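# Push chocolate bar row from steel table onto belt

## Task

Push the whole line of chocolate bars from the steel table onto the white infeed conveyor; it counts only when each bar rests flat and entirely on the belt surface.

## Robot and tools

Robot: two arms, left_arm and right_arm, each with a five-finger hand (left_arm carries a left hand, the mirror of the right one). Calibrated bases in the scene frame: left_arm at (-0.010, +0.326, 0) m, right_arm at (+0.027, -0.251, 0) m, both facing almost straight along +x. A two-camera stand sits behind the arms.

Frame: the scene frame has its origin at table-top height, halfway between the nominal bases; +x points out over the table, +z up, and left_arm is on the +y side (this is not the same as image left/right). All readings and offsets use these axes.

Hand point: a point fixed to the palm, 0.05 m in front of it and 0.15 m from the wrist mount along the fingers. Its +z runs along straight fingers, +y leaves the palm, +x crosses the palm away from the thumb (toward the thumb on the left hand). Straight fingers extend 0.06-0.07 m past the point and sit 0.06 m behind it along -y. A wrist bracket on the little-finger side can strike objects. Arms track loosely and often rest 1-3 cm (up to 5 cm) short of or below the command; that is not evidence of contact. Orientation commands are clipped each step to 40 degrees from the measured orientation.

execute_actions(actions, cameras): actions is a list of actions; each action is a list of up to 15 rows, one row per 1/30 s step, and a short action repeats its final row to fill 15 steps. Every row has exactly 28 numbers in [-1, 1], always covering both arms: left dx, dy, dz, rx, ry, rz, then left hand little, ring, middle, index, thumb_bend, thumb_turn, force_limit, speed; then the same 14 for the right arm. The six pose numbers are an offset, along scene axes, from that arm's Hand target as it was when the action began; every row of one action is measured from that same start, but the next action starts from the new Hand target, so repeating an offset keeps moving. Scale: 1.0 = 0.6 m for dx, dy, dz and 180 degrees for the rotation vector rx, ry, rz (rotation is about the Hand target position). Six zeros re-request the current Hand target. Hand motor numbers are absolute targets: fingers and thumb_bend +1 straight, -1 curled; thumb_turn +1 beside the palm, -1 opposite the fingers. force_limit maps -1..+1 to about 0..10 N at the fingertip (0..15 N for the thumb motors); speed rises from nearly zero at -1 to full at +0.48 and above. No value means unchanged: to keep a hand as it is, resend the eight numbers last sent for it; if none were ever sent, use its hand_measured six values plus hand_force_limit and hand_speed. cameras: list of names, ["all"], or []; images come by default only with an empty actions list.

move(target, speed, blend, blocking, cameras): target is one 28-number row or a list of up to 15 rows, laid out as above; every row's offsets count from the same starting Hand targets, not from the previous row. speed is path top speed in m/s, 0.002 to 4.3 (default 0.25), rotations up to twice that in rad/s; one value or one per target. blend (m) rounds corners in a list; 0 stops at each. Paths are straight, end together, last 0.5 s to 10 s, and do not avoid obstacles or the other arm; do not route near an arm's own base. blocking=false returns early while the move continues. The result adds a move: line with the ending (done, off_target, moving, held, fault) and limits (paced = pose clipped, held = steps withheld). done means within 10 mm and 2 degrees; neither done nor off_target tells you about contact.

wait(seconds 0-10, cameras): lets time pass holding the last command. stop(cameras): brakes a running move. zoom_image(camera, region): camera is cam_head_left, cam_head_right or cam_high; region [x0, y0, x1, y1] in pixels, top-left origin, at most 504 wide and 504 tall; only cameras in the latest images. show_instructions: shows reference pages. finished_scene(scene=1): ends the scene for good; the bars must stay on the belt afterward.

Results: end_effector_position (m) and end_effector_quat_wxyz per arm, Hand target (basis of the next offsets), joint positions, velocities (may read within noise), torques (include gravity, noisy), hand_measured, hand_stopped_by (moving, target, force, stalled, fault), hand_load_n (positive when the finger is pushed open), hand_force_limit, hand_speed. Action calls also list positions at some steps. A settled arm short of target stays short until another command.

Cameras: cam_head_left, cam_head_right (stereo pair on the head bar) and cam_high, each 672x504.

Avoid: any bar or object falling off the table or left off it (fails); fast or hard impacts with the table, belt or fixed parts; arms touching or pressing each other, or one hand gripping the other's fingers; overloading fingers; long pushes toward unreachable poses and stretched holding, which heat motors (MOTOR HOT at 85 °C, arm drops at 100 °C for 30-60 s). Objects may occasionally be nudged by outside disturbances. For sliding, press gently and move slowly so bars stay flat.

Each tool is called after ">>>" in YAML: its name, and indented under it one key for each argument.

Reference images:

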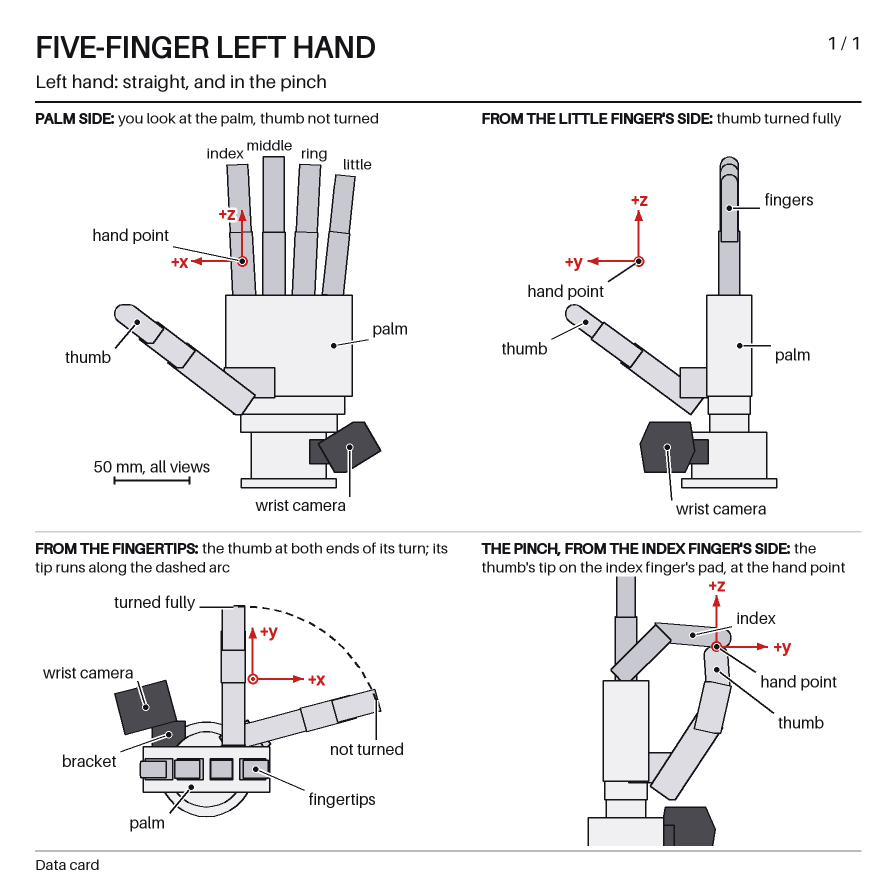

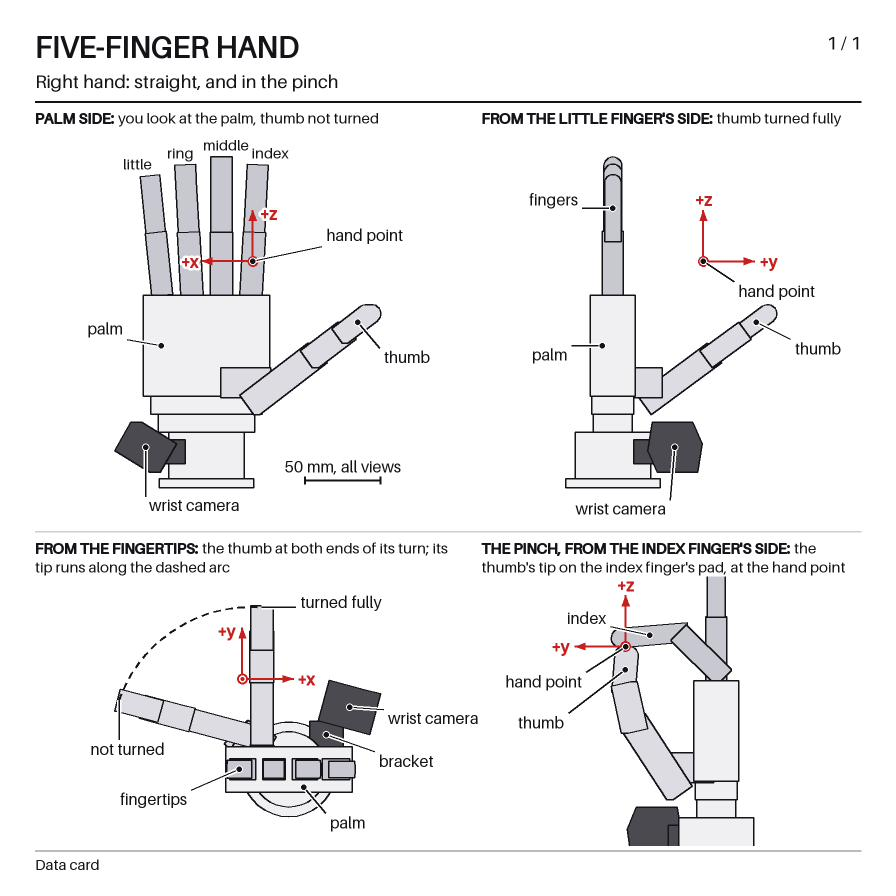

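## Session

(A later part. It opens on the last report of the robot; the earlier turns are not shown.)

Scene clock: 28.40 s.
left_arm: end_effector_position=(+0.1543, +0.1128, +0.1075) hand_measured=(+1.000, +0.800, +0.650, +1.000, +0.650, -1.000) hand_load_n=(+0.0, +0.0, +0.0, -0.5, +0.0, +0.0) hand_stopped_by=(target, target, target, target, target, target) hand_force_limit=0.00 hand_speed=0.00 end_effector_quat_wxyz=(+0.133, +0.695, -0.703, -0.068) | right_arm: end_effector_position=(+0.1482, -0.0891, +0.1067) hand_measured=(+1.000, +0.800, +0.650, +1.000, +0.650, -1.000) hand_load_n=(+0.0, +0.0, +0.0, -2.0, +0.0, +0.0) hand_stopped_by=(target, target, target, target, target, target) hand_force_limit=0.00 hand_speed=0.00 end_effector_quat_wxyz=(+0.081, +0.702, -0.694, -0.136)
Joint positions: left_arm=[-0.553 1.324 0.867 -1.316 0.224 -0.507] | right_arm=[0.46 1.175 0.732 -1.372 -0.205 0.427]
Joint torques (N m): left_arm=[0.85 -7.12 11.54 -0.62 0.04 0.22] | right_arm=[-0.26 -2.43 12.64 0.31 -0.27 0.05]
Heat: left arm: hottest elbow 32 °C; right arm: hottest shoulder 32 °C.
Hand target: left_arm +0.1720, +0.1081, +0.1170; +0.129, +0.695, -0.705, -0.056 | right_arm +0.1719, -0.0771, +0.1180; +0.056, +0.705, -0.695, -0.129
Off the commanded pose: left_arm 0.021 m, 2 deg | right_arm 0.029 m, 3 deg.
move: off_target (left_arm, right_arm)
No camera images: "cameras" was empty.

>>> move:
  target: [0.04, -0.0133, 0, 0, 0, 0, 1, 0.8, 0.65, 1, 0.65, -1, 0, 0, 0.05, 0.0067, 0, 0, 0, 0, 1, 0.8, 0.65, 1, 0.65, -1, 0, 0]
  speed: 0.06
  cameras: ["all"]

>>> zoom_image:
  camera: "cam_head_left"
  region: [180, 300, 240, 360]

>>> zoom_image:
  camera: "cam_head_left"
  region: [270, 300, 330, 360]

>>> zoom_image:
  camera: "cam_high"
  region: [320, 150, 390, 210]

>>> zoom_image:
  camera: "cam_high"
  region: [395, 195, 465, 255]

Scene clock: 30.13 s.
left_arm: end_effector_position=(+0.1774, +0.1053, +0.1080) hand_measured=(+1.000, +0.800, +0.650, +1.000, +0.650, -1.000) hand_load_n=(+0.5, +0.0, +0.0, -1.0, -0.5, +0.0) hand_stopped_by=(target, target, target, target, target, target) hand_force_limit=0.00 hand_speed=0.00 end_effector_quat_wxyz=(+0.133, +0.696, -0.703, -0.069) | right_arm: end_effector_position=(+0.1770, -0.0817, +0.1082) hand_measured=(+1.000, +0.800, +0.650, +1.000, +0.650, -1.000) hand_load_n=(+0.0, +0.0, +0.0, +0.0, +0.0, +0.0) hand_stopped_by=(target, target, target, target, target, target) hand_force_limit=0.00 hand_speed=0.00 end_effector_quat_wxyz=(+0.081, +0.700, -0.696, -0.139)
Joint positions: left_arm=[-0.537 1.389 0.93 -1.319 0.22 -0.491] | right_arm=[0.435 1.26 0.802 -1.365 -0.204 0.407]
Joint torques (N m): left_arm=[0.85 -8.06 11.58 -0.54 0.1 0.22] | right_arm=[-0.67 -3.66 12.46 0.34 -0.06 -0.03]
Heat: left arm: hottest elbow 32 °C; right arm: hottest shoulder 32 °C.
Hand target: left_arm +0.1960, +0.1001, +0.1169; +0.129, +0.695, -0.705, -0.056 | right_arm +0.2020, -0.0730, +0.1181; +0.055, +0.705, -0.695, -0.129
Off the commanded pose: left_arm 0.021 m, 2 deg | right_arm 0.028 m, 3 deg.
move: off_target (left_arm, right_arm)

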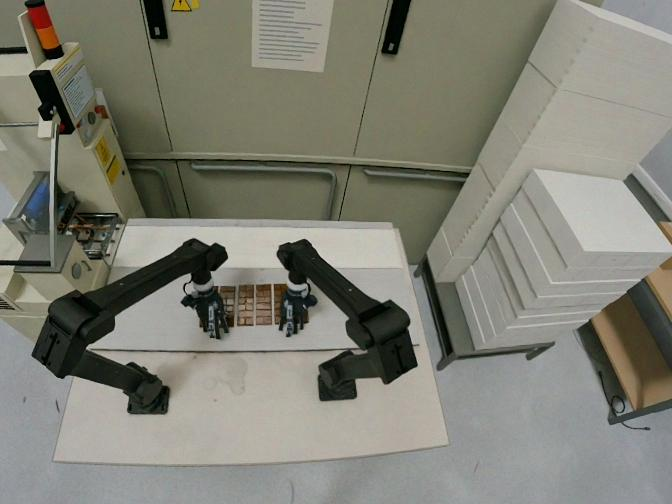

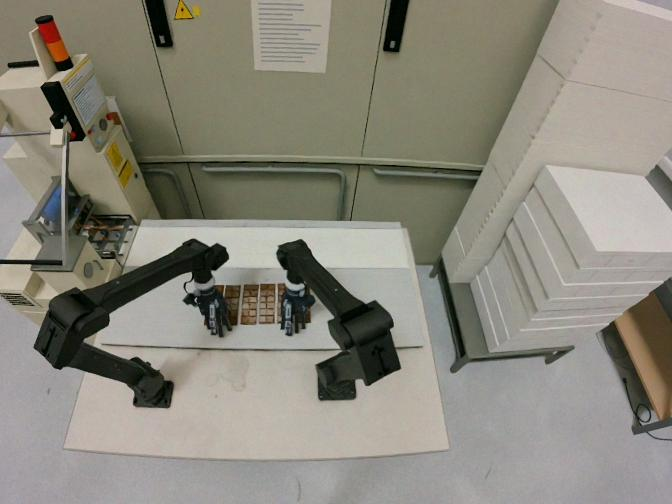

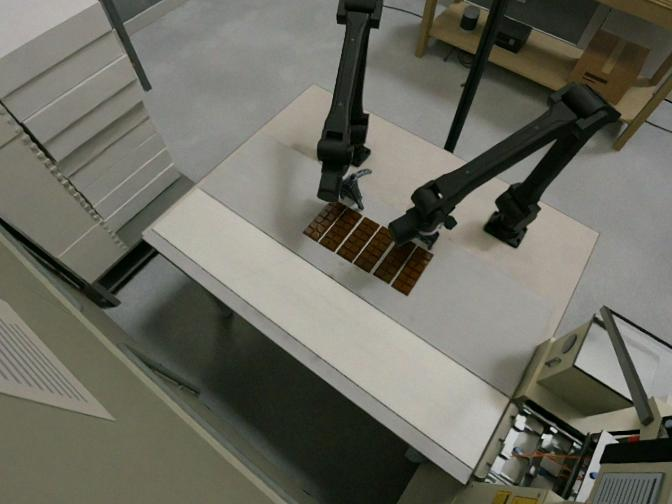

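Scaled by 8.400 from the camera's 672x504 image, which has a finer 960x720 frame.

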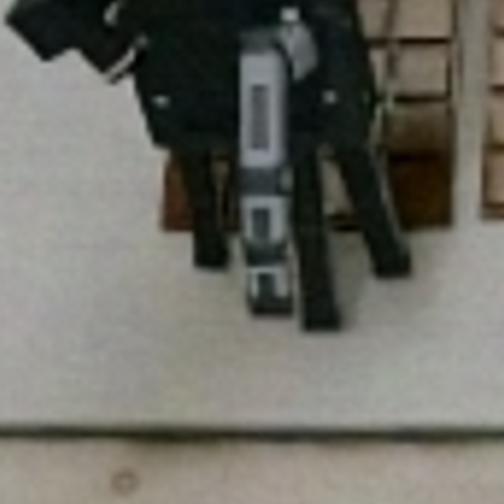

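Scaled by 8.400 from the camera's 672x504 image, which has a finer 960x720 frame.

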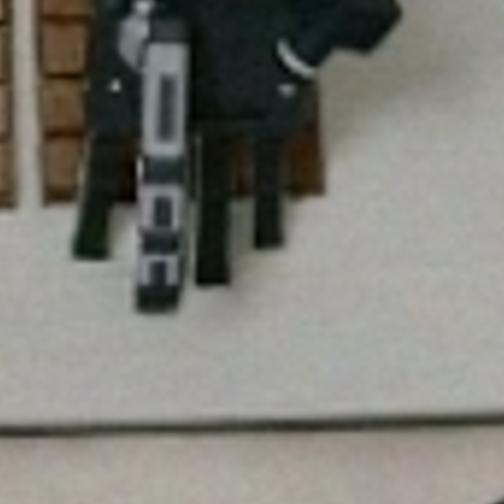

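Scaled by 7.200 from the camera's 672x504 image, which has a finer 960x720 frame.

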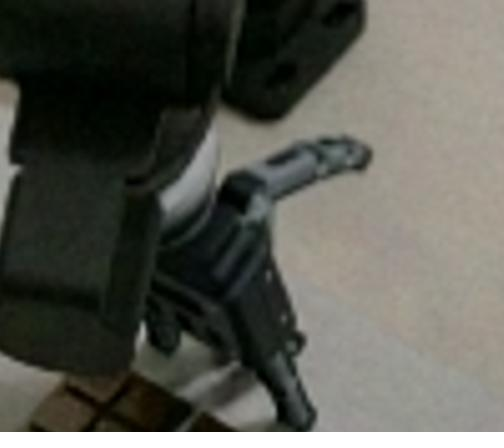

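Scaled by 7.200 from the camera's 672x504 image, which has a finer 960x720 frame.

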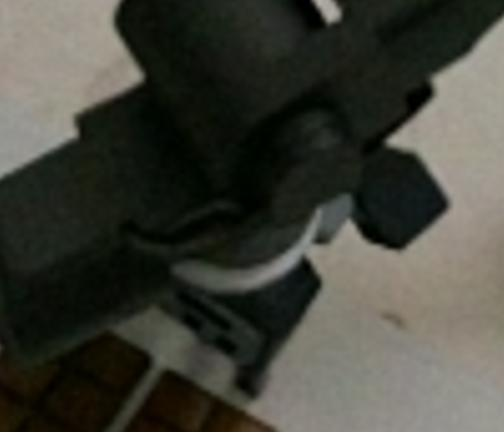

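>>> move:
  target: [0.1, 0, 0, 0, 0, 0, 1, 0.8, 0.65, 1, 0.65, -1, 0, 0, 0.1, -0.03, 0, 0, 0, 0, 1, 0.8, 0.65, 1, 0.65, -1, 0, 0]
  speed: 0.06
  cameras: ["all"]

>>> zoom_image:
  camera: "cam_head_left"
  region: [180, 270, 330, 350]

>>> zoom_image:
  camera: "cam_high"
  region: [290, 170, 450, 310]

Scene clock: 32.87 s.
left_arm: end_effector_position=(+0.2352, +0.1033, +0.1095) hand_measured=(+1.000, +0.800, +0.650, +1.000, +0.650, -1.000) hand_load_n=(-0.5, +0.5, +0.0, -1.0, +0.0, +0.0) hand_stopped_by=(target, target, target, target, target, target) hand_force_limit=0.00 hand_speed=0.00 end_effector_quat_wxyz=(+0.135, +0.695, -0.702, -0.070) | right_arm: end_effector_position=(+0.2378, -0.0954, +0.1081) hand_measured=(+1.000, +0.800, +0.650, +1.000, +0.650, -1.000) hand_load_n=(-1.0, +0.0, +0.0, +0.0, +0.0, +0.0) hand_stopped_by=(target, target, target, target, target, target) hand_force_limit=0.00 hand_speed=0.00 end_effector_quat_wxyz=(+0.074, +0.700, -0.696, -0.139)
Joint positions: left_arm=[-0.467 1.524 1.076 -1.348 0.209 -0.421] | right_arm=[0.32 1.394 0.927 -1.365 -0.181 0.294]
Joint torques (N m): left_arm=[0.91 -10.05 11.78 -0.53 -0.01 0.22] | right_arm=[-0.85 -5.25 12.57 -0.21 -0.01 -0.04]
Heat: left arm: hottest elbow 32 °C; right arm: hottest shoulder 32 °C.
Hand target: left_arm +0.2560, +0.1000, +0.1169; +0.129, +0.695, -0.705, -0.056 | right_arm +0.2619, -0.0911, +0.1180; +0.056, +0.705, -0.695, -0.129
Off the commanded pose: left_arm 0.022 m, 2 deg | right_arm 0.027 m, 3 deg.
move: off_target (left_arm, right_arm)

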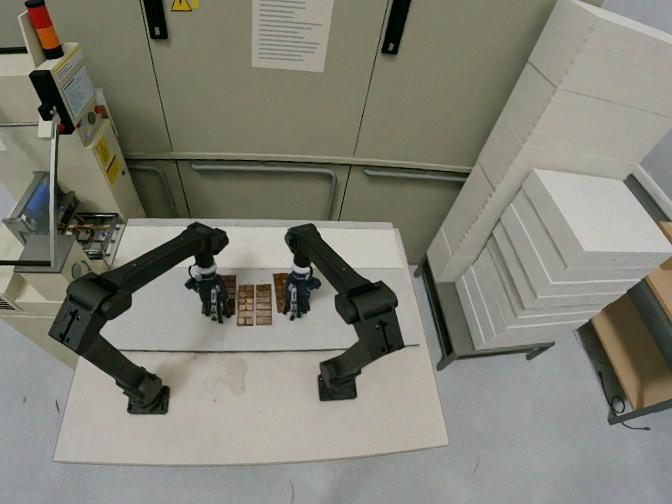

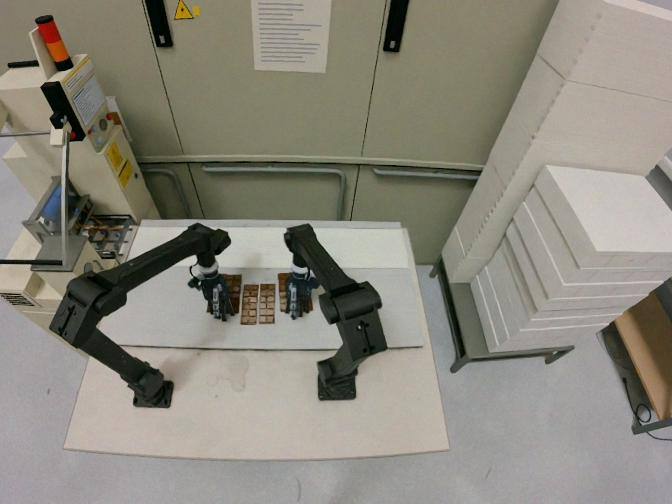

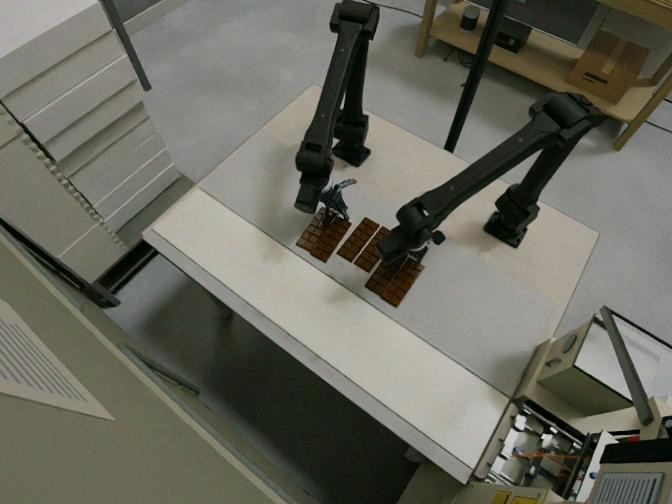

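Scaled by 3.360 from the camera's 672x504 image, which has a finer 960x720 frame.

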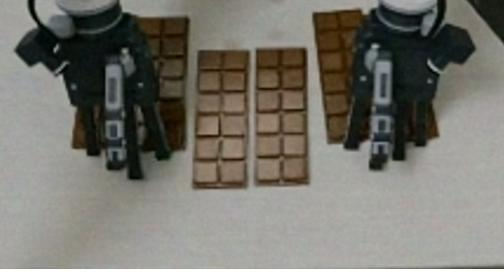

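Scaled by 3.150 from the camera's 672x504 image, which has a finer 960x720 frame.

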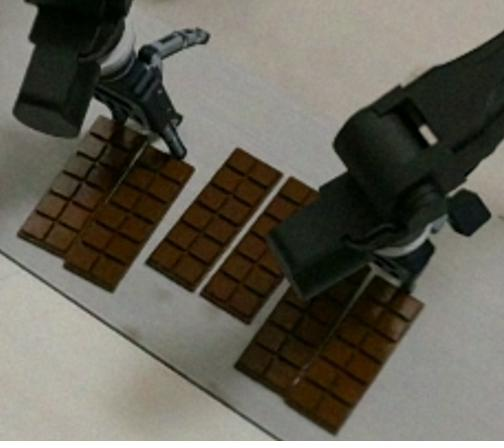

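>>> zoom_image:
  camera: "cam_head_left"
  region: [260, 260, 330, 330]

>>> zoom_image:
  camera: "cam_head_left"
  region: [190, 260, 260, 330]

>>> zoom_image:
  camera: "cam_high"
  region: [290, 200, 350, 260]

>>> zoom_image:
  camera: "cam_high"
  region: [360, 240, 430, 310]

Scaled by 7.200 from the camera's 672x504 image, which has a finer 960x720 frame.

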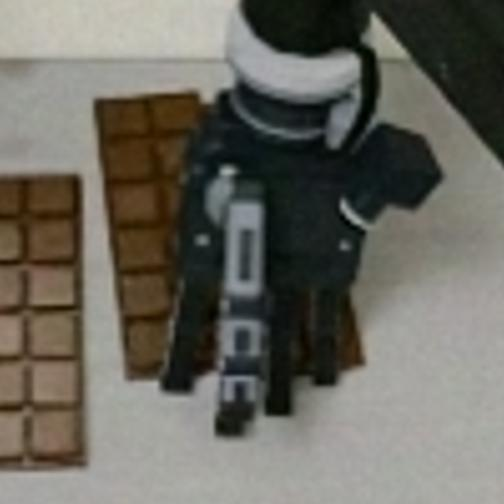

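Scaled by 7.200 from the camera's 672x504 image, which has a finer 960x720 frame.

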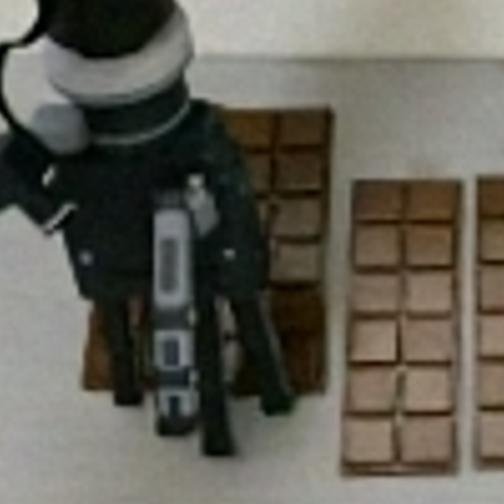

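Scaled by 8.400 from the camera's 672x504 image, which has a finer 960x720 frame.

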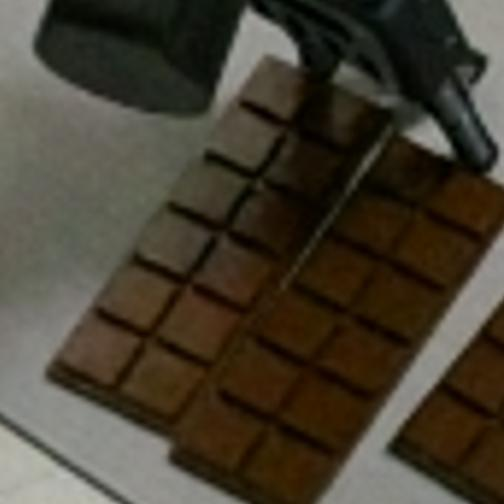

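Scaled by 7.200 from the camera's 672x504 image, which has a finer 960x720 frame.

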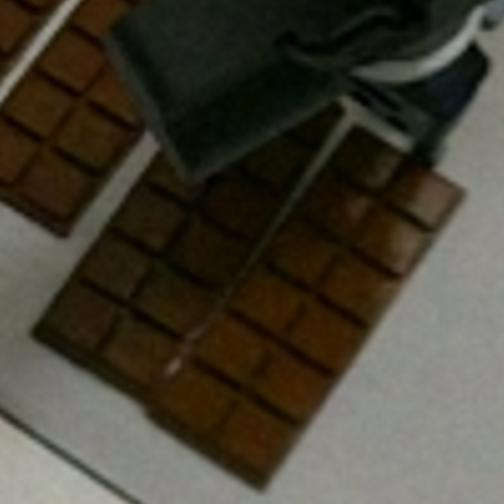

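>>> move:
  target: [0.1, 0.002, 0, 0, 0, 0, 1, 0.8, 0.65, 1, 0.65, -1, 0, 0, 0.1, 0, 0, 0, 0, 0, 1, 0.8, 0.65, 1, 0.65, -1, 0, 0]
  speed: 0.06
  cameras: ["all"]

>>> zoom_image:
  camera: "cam_head_left"
  region: [190, 240, 330, 330]

>>> zoom_image:
  camera: "cam_high"
  region: [280, 190, 440, 330]

Scene clock: 35.90 s.
left_arm: end_effector_position=(+0.2949, +0.1027, +0.1111) hand_measured=(+1.000, +0.800, +0.650, +1.000, +0.650, -1.000) hand_load_n=(-0.5, +0.0, +0.0, -1.0, +0.0, +0.0) hand_stopped_by=(target, target, target, target, target, target) hand_force_limit=0.00 hand_speed=0.00 end_effector_quat_wxyz=(+0.136, +0.695, -0.703, -0.069) | right_arm: end_effector_position=(+0.2988, -0.0936, +0.1086) hand_measured=(+1.000, +0.800, +0.650, +1.000, +0.650, -1.000) hand_load_n=(-1.0, +0.0, +0.0, +0.0, +0.0, +0.0) hand_stopped_by=(target, target, target, target, target, target) hand_force_limit=0.00 hand_speed=0.00 end_effector_quat_wxyz=(+0.071, +0.701, -0.696, -0.139)
Joint positions: left_arm=[-0.41 1.656 1.241 -1.391 0.197 -0.363] | right_arm=[0.276 1.539 1.086 -1.382 -0.171 0.249]
Joint torques (N m): left_arm=[0.91 -12.28 11.82 -0.47 -0.02 0.19] | right_arm=[-0.85 -7.36 12.67 -0.43 0 -0.05]
Heat: left arm: hottest elbow 33 °C; right arm: hottest shoulder 32 °C.
Hand target: left_arm +0.3159, +0.1012, +0.1170; +0.129, +0.695, -0.705, -0.056 | right_arm +0.3220, -0.0910, +0.1181; +0.055, +0.705, -0.695, -0.129
Off the commanded pose: left_arm 0.022 m, 2 deg | right_arm 0.025 m, 2 deg.
move: off_target (left_arm, right_arm)

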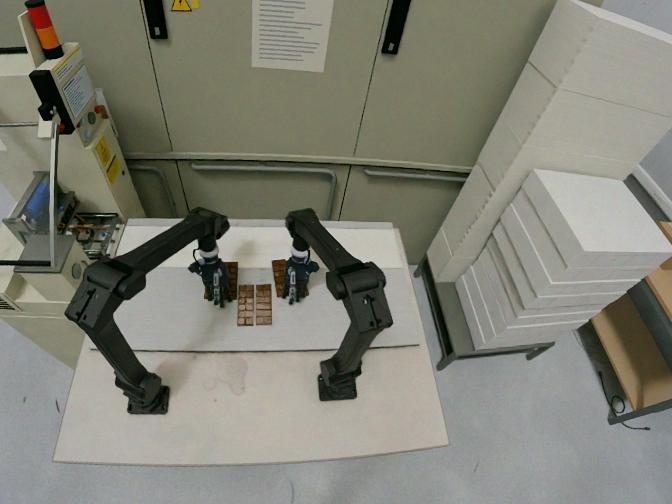

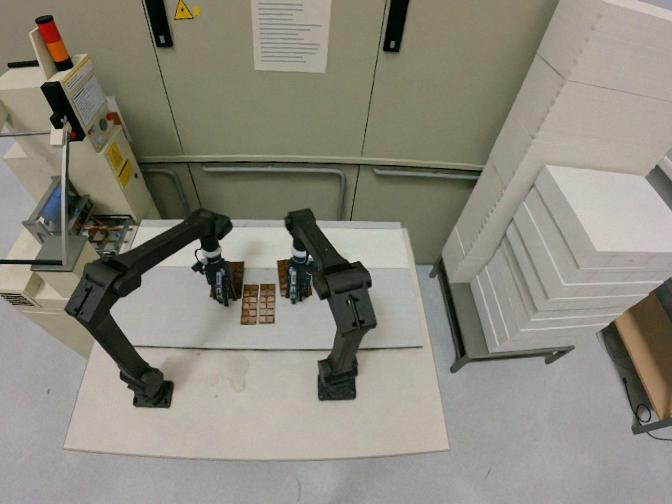

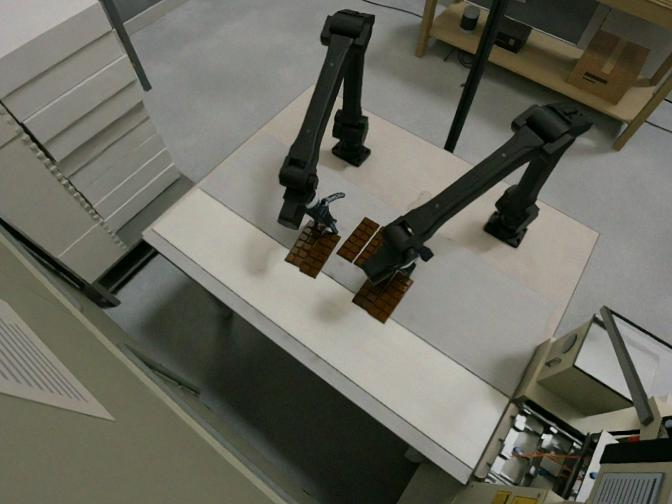

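Scaled by 3.600 from the camera's 672x504 image, which has a finer 960x720 frame.

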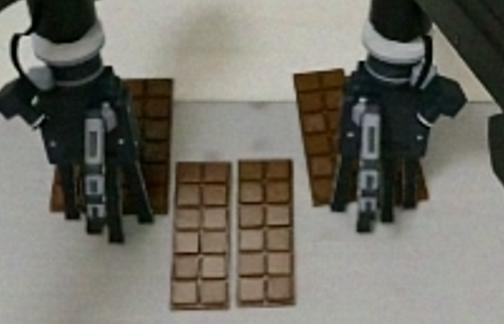

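Scaled by 3.150 from the camera's 672x504 image, which has a finer 960x720 frame.

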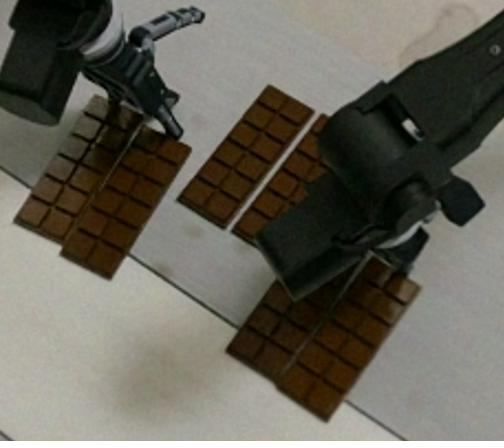

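>>> zoom_image:
  camera: "cam_head_left"
  region: [265, 250, 325, 310]

>>> zoom_image:
  camera: "cam_head_left"
  region: [195, 250, 255, 310]

>>> zoom_image:
  camera: "cam_high"
  region: [280, 215, 350, 285]

>>> zoom_image:
  camera: "cam_high"
  region: [350, 255, 420, 325]

Scaled by 8.400 from the camera's 672x504 image, which has a finer 960x720 frame.

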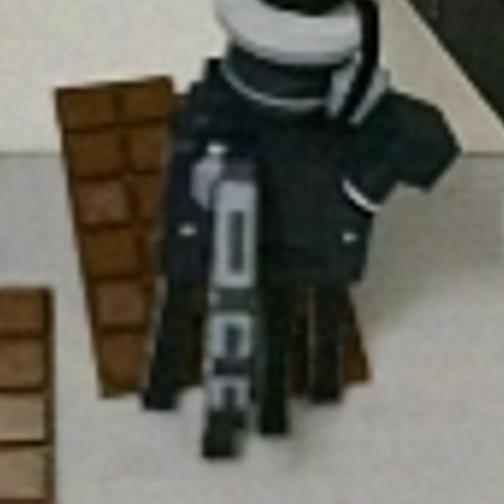

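Scaled by 8.400 from the camera's 672x504 image, which has a finer 960x720 frame.

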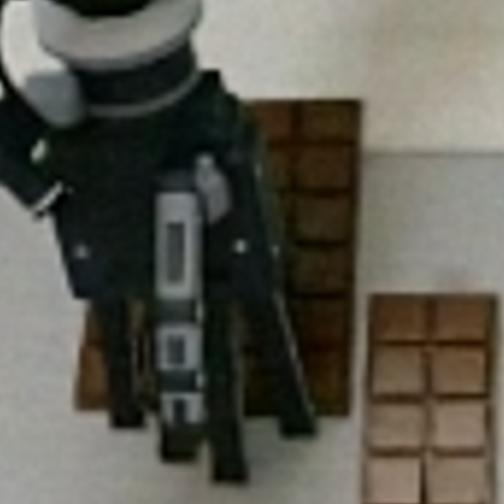

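Scaled by 7.200 from the camera's 672x504 image, which has a finer 960x720 frame.

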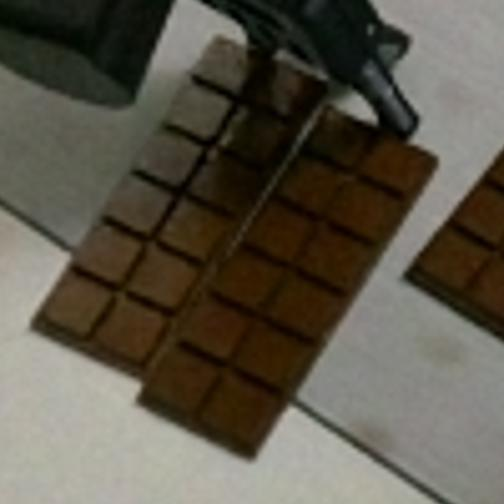

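Scaled by 7.200 from the camera's 672x504 image, which has a finer 960x720 frame.

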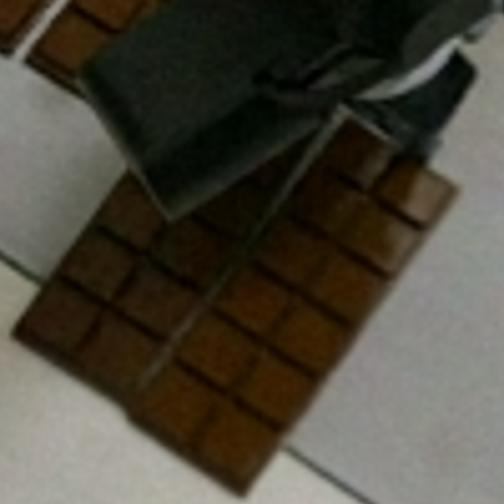

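>>> move:
  target: [0.1, 0, -0.003, 0, 0, 0, 1, 0.8, 0.65, 1, 0.65, -1, 0, 0, 0.1, 0.002, 0, 0, 0, 0, 1, 0.8, 0.65, 1, 0.65, -1, 0, 0]
  speed: 0.06
  cameras: ["all"]

>>> zoom_image:
  camera: "cam_head_left"
  region: [265, 230, 325, 290]

>>> zoom_image:
  camera: "cam_head_left"
  region: [195, 230, 255, 290]

>>> zoom_image:
  camera: "cam_high"
  region: [270, 215, 420, 345]

Scene clock: 38.10 s.
left_arm: end_effector_position=(+0.3539, +0.1007, +0.1128) hand_measured=(+1.000, +0.800, +0.650, +1.000, +0.650, -1.000) hand_load_n=(-0.5, +0.0, +0.0, -2.0, -0.5, +0.0) hand_stopped_by=(target, target, target, target, target, target) hand_force_limit=0.00 hand_speed=0.00 end_effector_quat_wxyz=(+0.137, +0.694, -0.704, -0.068) | right_arm: end_effector_position=(+0.3593, -0.0912, +0.1095) hand_measured=(+1.000, +0.800, +0.650, +1.000, +0.650, -1.000) hand_load_n=(-0.5, +0.0, +0.0, -0.5, +0.0, +0.0) hand_stopped_by=(target, target, target, target, target, target) hand_force_limit=0.00 hand_speed=0.00 end_effector_quat_wxyz=(+0.070, +0.702, -0.695, -0.139)
Joint positions: left_arm=[-0.369 1.79 1.426 -1.45 0.19 -0.319] | right_arm=[0.244 1.681 1.264 -1.422 -0.164 0.217]
Joint torques (N m): left_arm=[1.08 -14.04 12 -0.35 -0.1 0.21] | right_arm=[-0.73 -9.23 12.85 -0.5 0.02 -0.04]
Heat: left arm: hottest elbow 33 °C; right arm: hottest shoulder 32 °C.
Hand target: left_arm +0.3760, +0.1013, +0.1152; +0.129, +0.695, -0.705, -0.056 | right_arm +0.3821, -0.0899, +0.1181; +0.055, +0.705, -0.695, -0.129
Off the commanded pose: left_arm 0.022 m, 2 deg | right_arm 0.024 m, 2 deg.
move: off_target (left_arm, right_arm)

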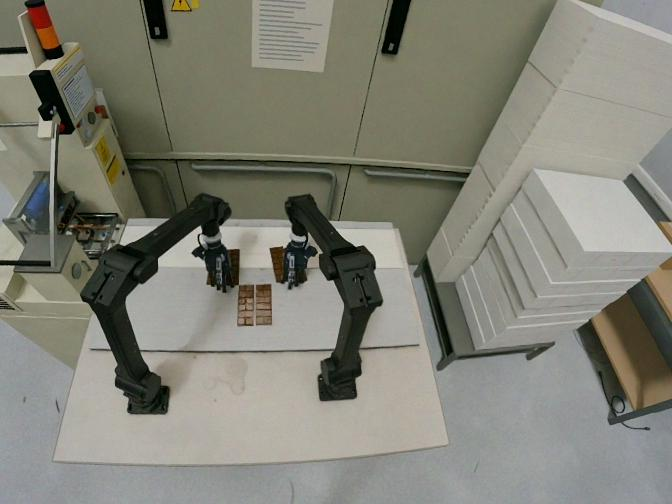

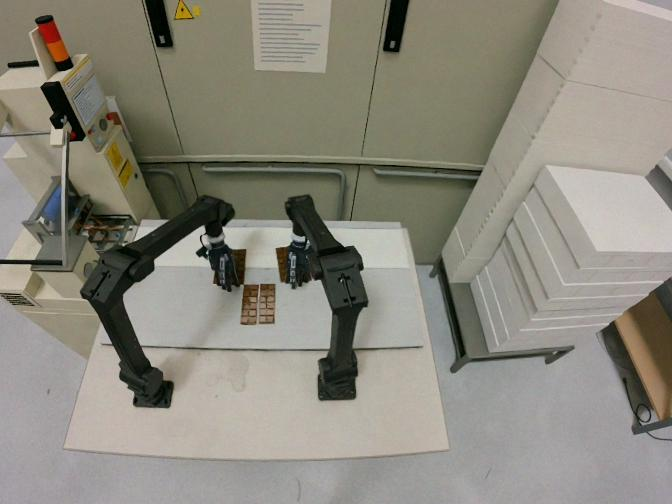

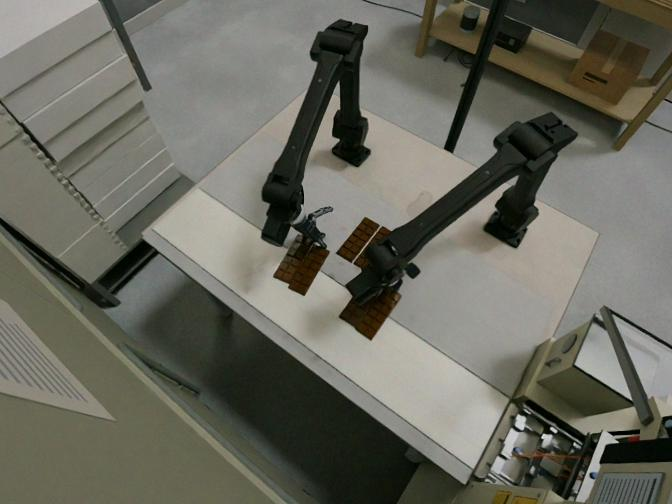

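Scaled by 8.400 from the camera's 672x504 image, which has a finer 960x720 frame.

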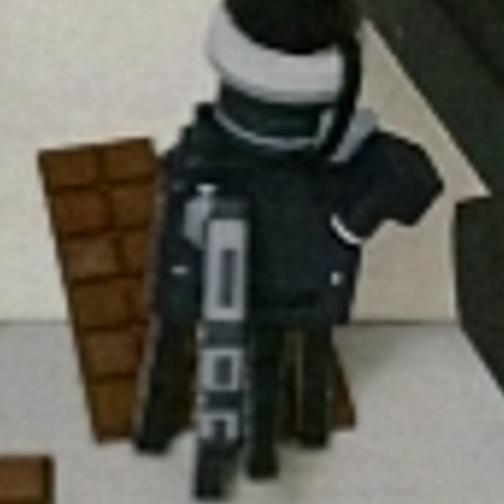

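Scaled by 8.400 from the camera's 672x504 image, which has a finer 960x720 frame.

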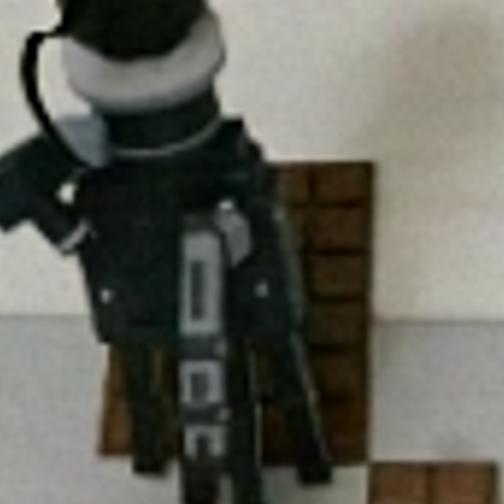

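Scaled by 3.360 from the camera's 672x504 image, which has a finer 960x720 frame.

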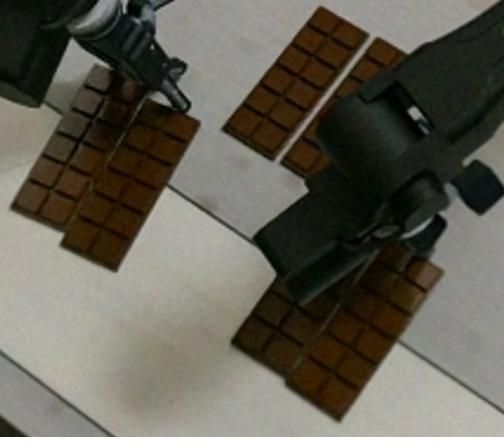

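>>> move:
  target: [0.1, 0, -0.003, 0, 0, 0, 1, 0.8, 0.65, 1, 0.65, -1, 0, 0, 0.0833, 0.013, -0.001, 0, 0, 0, 1, 0.8, 0.65, 1, 0.65, -1, 0, 0]
  speed: 0.06
  cameras: ["all"]

>>> zoom_image:
  camera: "cam_head_left"
  region: [265, 210, 325, 270]

>>> zoom_image:
  camera: "cam_head_left"
  region: [195, 220, 255, 280]

>>> zoom_image:
  camera: "cam_high"
  region: [260, 215, 420, 355]

Scene clock: 42.57 s.
left_arm: end_effector_position=(+0.4140, +0.0987, +0.1147) hand_measured=(+1.000, +0.800, +0.650, +1.000, +0.650, -1.000) hand_load_n=(-0.5, +0.0, +0.0, -2.5, +0.0, +0.0) hand_stopped_by=(target, target, target, target, target, target) hand_force_limit=0.00 hand_speed=0.00 end_effector_quat_wxyz=(+0.137, +0.693, -0.704, -0.067) | right_arm: end_effector_position=(+0.4101, -0.0824, +0.1098) hand_measured=(+1.000, +0.800, +0.650, +1.000, +0.650, -1.000) hand_load_n=(-0.5, +0.0, +0.0, -0.5, +0.0, +0.0) hand_stopped_by=(target, target, target, target, target, target) hand_force_limit=0.00 hand_speed=0.00 end_effector_quat_wxyz=(+0.070, +0.702, -0.695, -0.139)
Joint positions: left_arm=[-0.335 1.931 1.64 -1.527 0.183 -0.283] | right_arm=[0.236 1.803 1.434 -1.468 -0.162 0.209]
Joint torques (N m): left_arm=[1.14 -15.74 12.31 -0.28 -0.14 0.2] | right_arm=[-0.79 -10.87 12.94 -0.42 0.02 -0.04]
Heat: left arm: hottest elbow 34 °C; right arm: hottest elbow 33 °C.
Hand target: left_arm +0.4360, +0.1014, +0.1134; +0.129, +0.695, -0.705, -0.056 | right_arm +0.4319, -0.0820, +0.1174; +0.056, +0.705, -0.695, -0.129
Off the commanded pose: left_arm 0.022 m, 2 deg | right_arm 0.023 m, 2 deg.
move: off_target (left_arm, right_arm)

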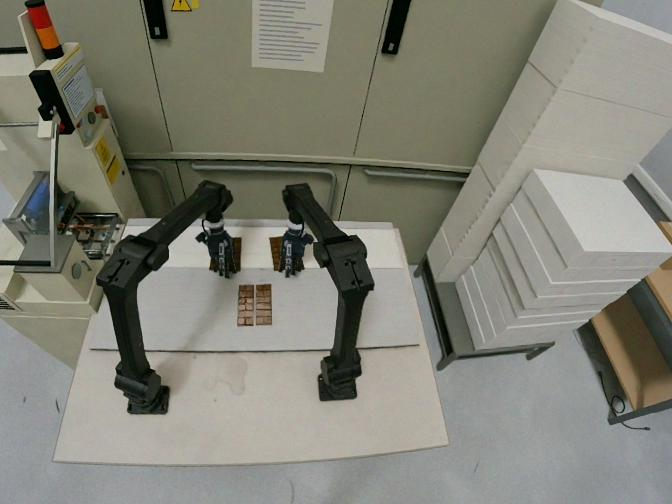

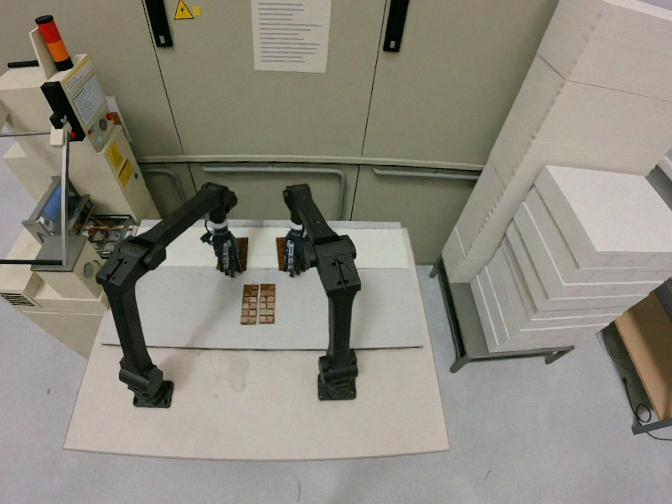

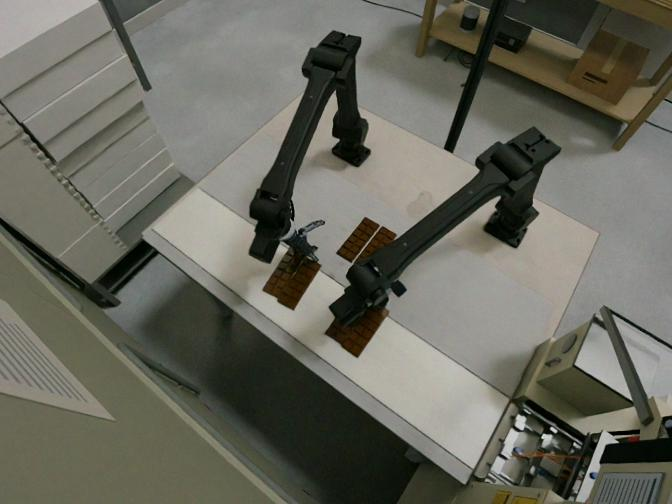

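Scaled by 8.400 from the camera's 672x504 image, which has a finer 960x720 frame.

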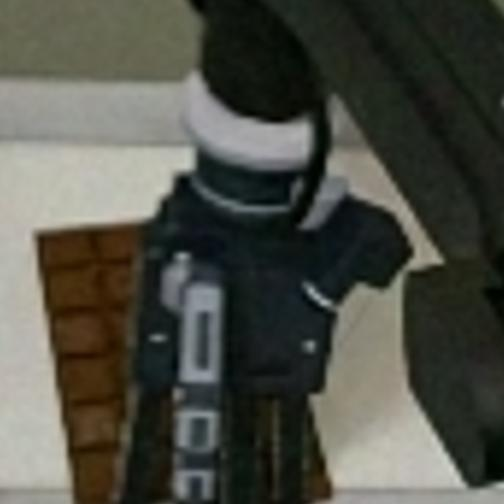

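Scaled by 8.400 from the camera's 672x504 image, which has a finer 960x720 frame.

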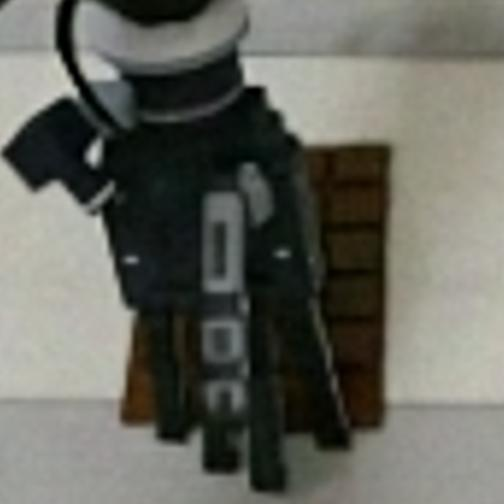

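Scaled by 3.150 from the camera's 672x504 image, which has a finer 960x720 frame.

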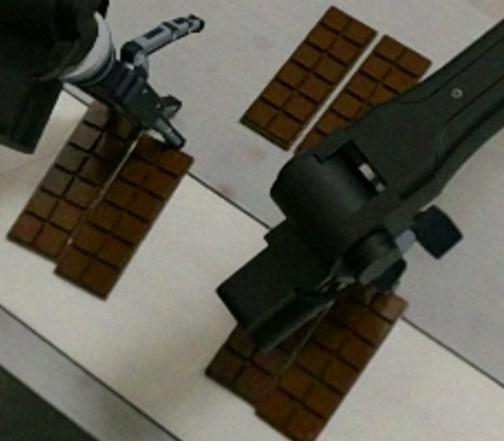

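>>> move:
  target: [0.0583, 0, -0.006, 0, 0, 0, 1, 0.8, 0.65, 1, 0.65, -1, 0, 0, 0.0475, 0.007, -0.001, 0, 0, 0, 1, 0.8, 0.65, 1, 0.65, -1, 0, 0]
  speed: 0.06
  cameras: ["all"]

>>> zoom_image:
  camera: "cam_head_left"
  region: [260, 215, 330, 285]

>>> zoom_image:
  camera: "cam_head_left"
  region: [195, 215, 265, 285]

>>> zoom_image:
  camera: "cam_high"
  region: [240, 215, 410, 385]

Scene clock: 46.73 s.
left_arm: end_effector_position=(+0.4469, +0.0972, +0.1153) hand_measured=(+1.000, +0.800, +0.650, +1.000, +0.650, -1.000) hand_load_n=(-1.5, +0.0, +0.0, -3.0, +0.0, +0.0) hand_stopped_by=(target, target, target, target, target, target) hand_force_limit=0.00 hand_speed=0.00 end_effector_quat_wxyz=(+0.138, +0.693, -0.704, -0.068) | right_arm: end_effector_position=(+0.4394, -0.0777, +0.1098) hand_measured=(+1.000, +0.800, +0.650, +1.000, +0.650, -1.000) hand_load_n=(-0.5, +0.0, +0.0, -0.5, +0.0, +0.0) hand_stopped_by=(target, target, target, target, target, target) hand_force_limit=0.00 hand_speed=0.00 end_effector_quat_wxyz=(+0.069, +0.702, -0.695, -0.138)
Joint positions: left_arm=[-0.32 2.018 1.777 -1.583 0.179 -0.268] | right_arm=[0.232 1.875 1.54 -1.501 -0.162 0.204]
Joint torques (N m): left_arm=[1.2 -16.67 12.6 0.02 -0.14 0.19] | right_arm=[-0.85 -11.93 13.09 -0.47 0.02 -0.04]
Heat: left arm: hottest elbow 34 °C; right arm: hottest elbow 33 °C.
Hand target: left_arm +0.4709, +0.1013, +0.1098; +0.129, +0.695, -0.705, -0.056 | right_arm +0.4604, -0.0779, +0.1169; +0.056, +0.705, -0.695, -0.129
Off the commanded pose: left_arm 0.025 m, 2 deg | right_arm 0.022 m, 2 deg.
move: off_target (left_arm, right_arm)

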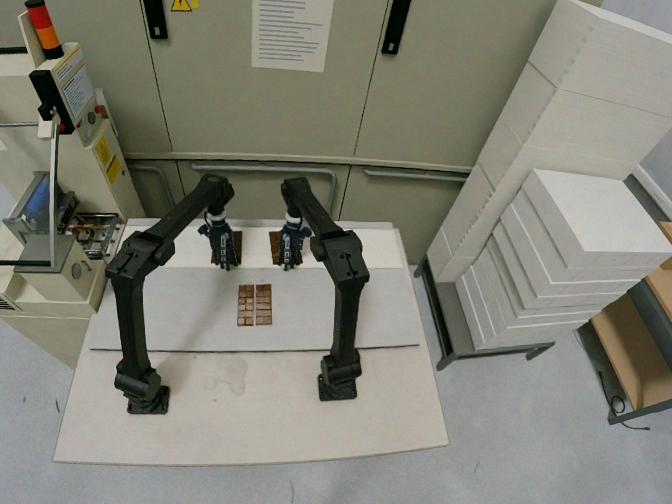

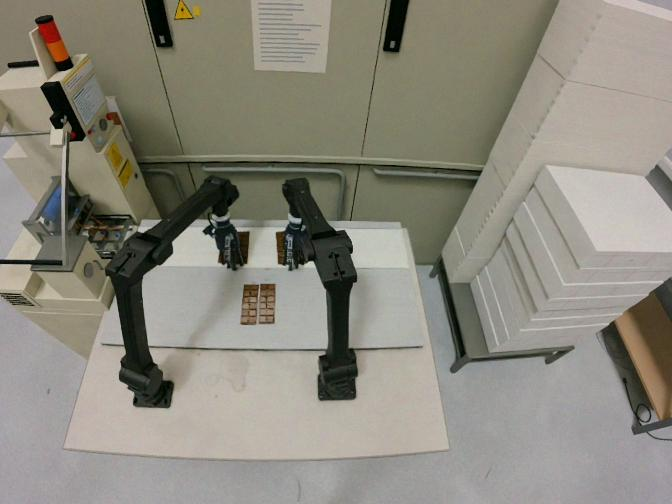

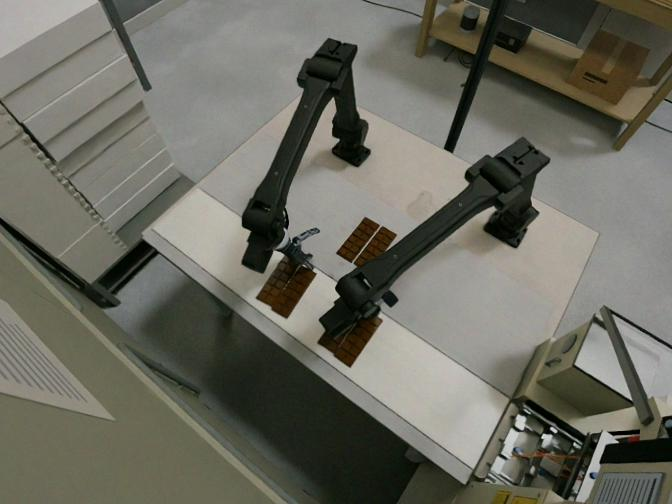

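Scaled by 7.200 from the camera's 672x504 image, which has a finer 960x720 frame.

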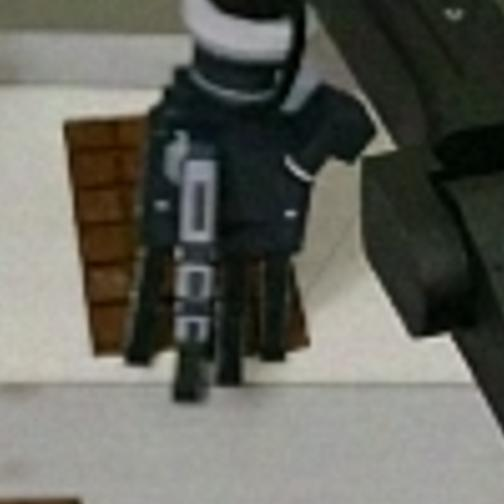

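Scaled by 7.200 from the camera's 672x504 image, which has a finer 960x720 frame.

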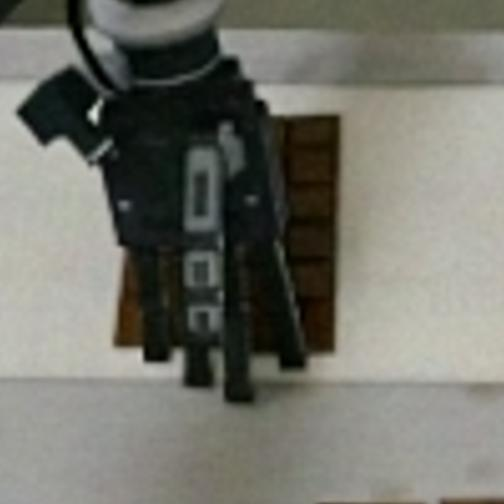

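Scaled by 2.965 from the camera's 672x504 image, which has a finer 960x720 frame.

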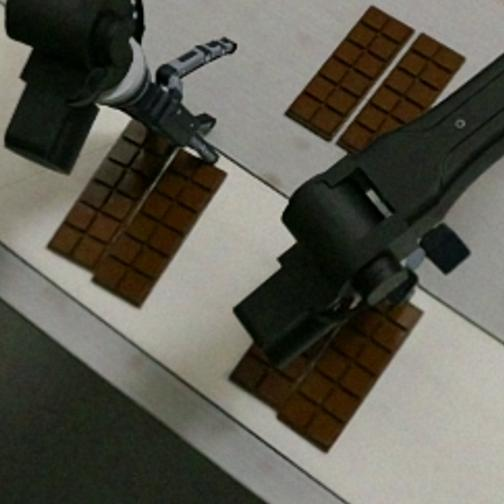

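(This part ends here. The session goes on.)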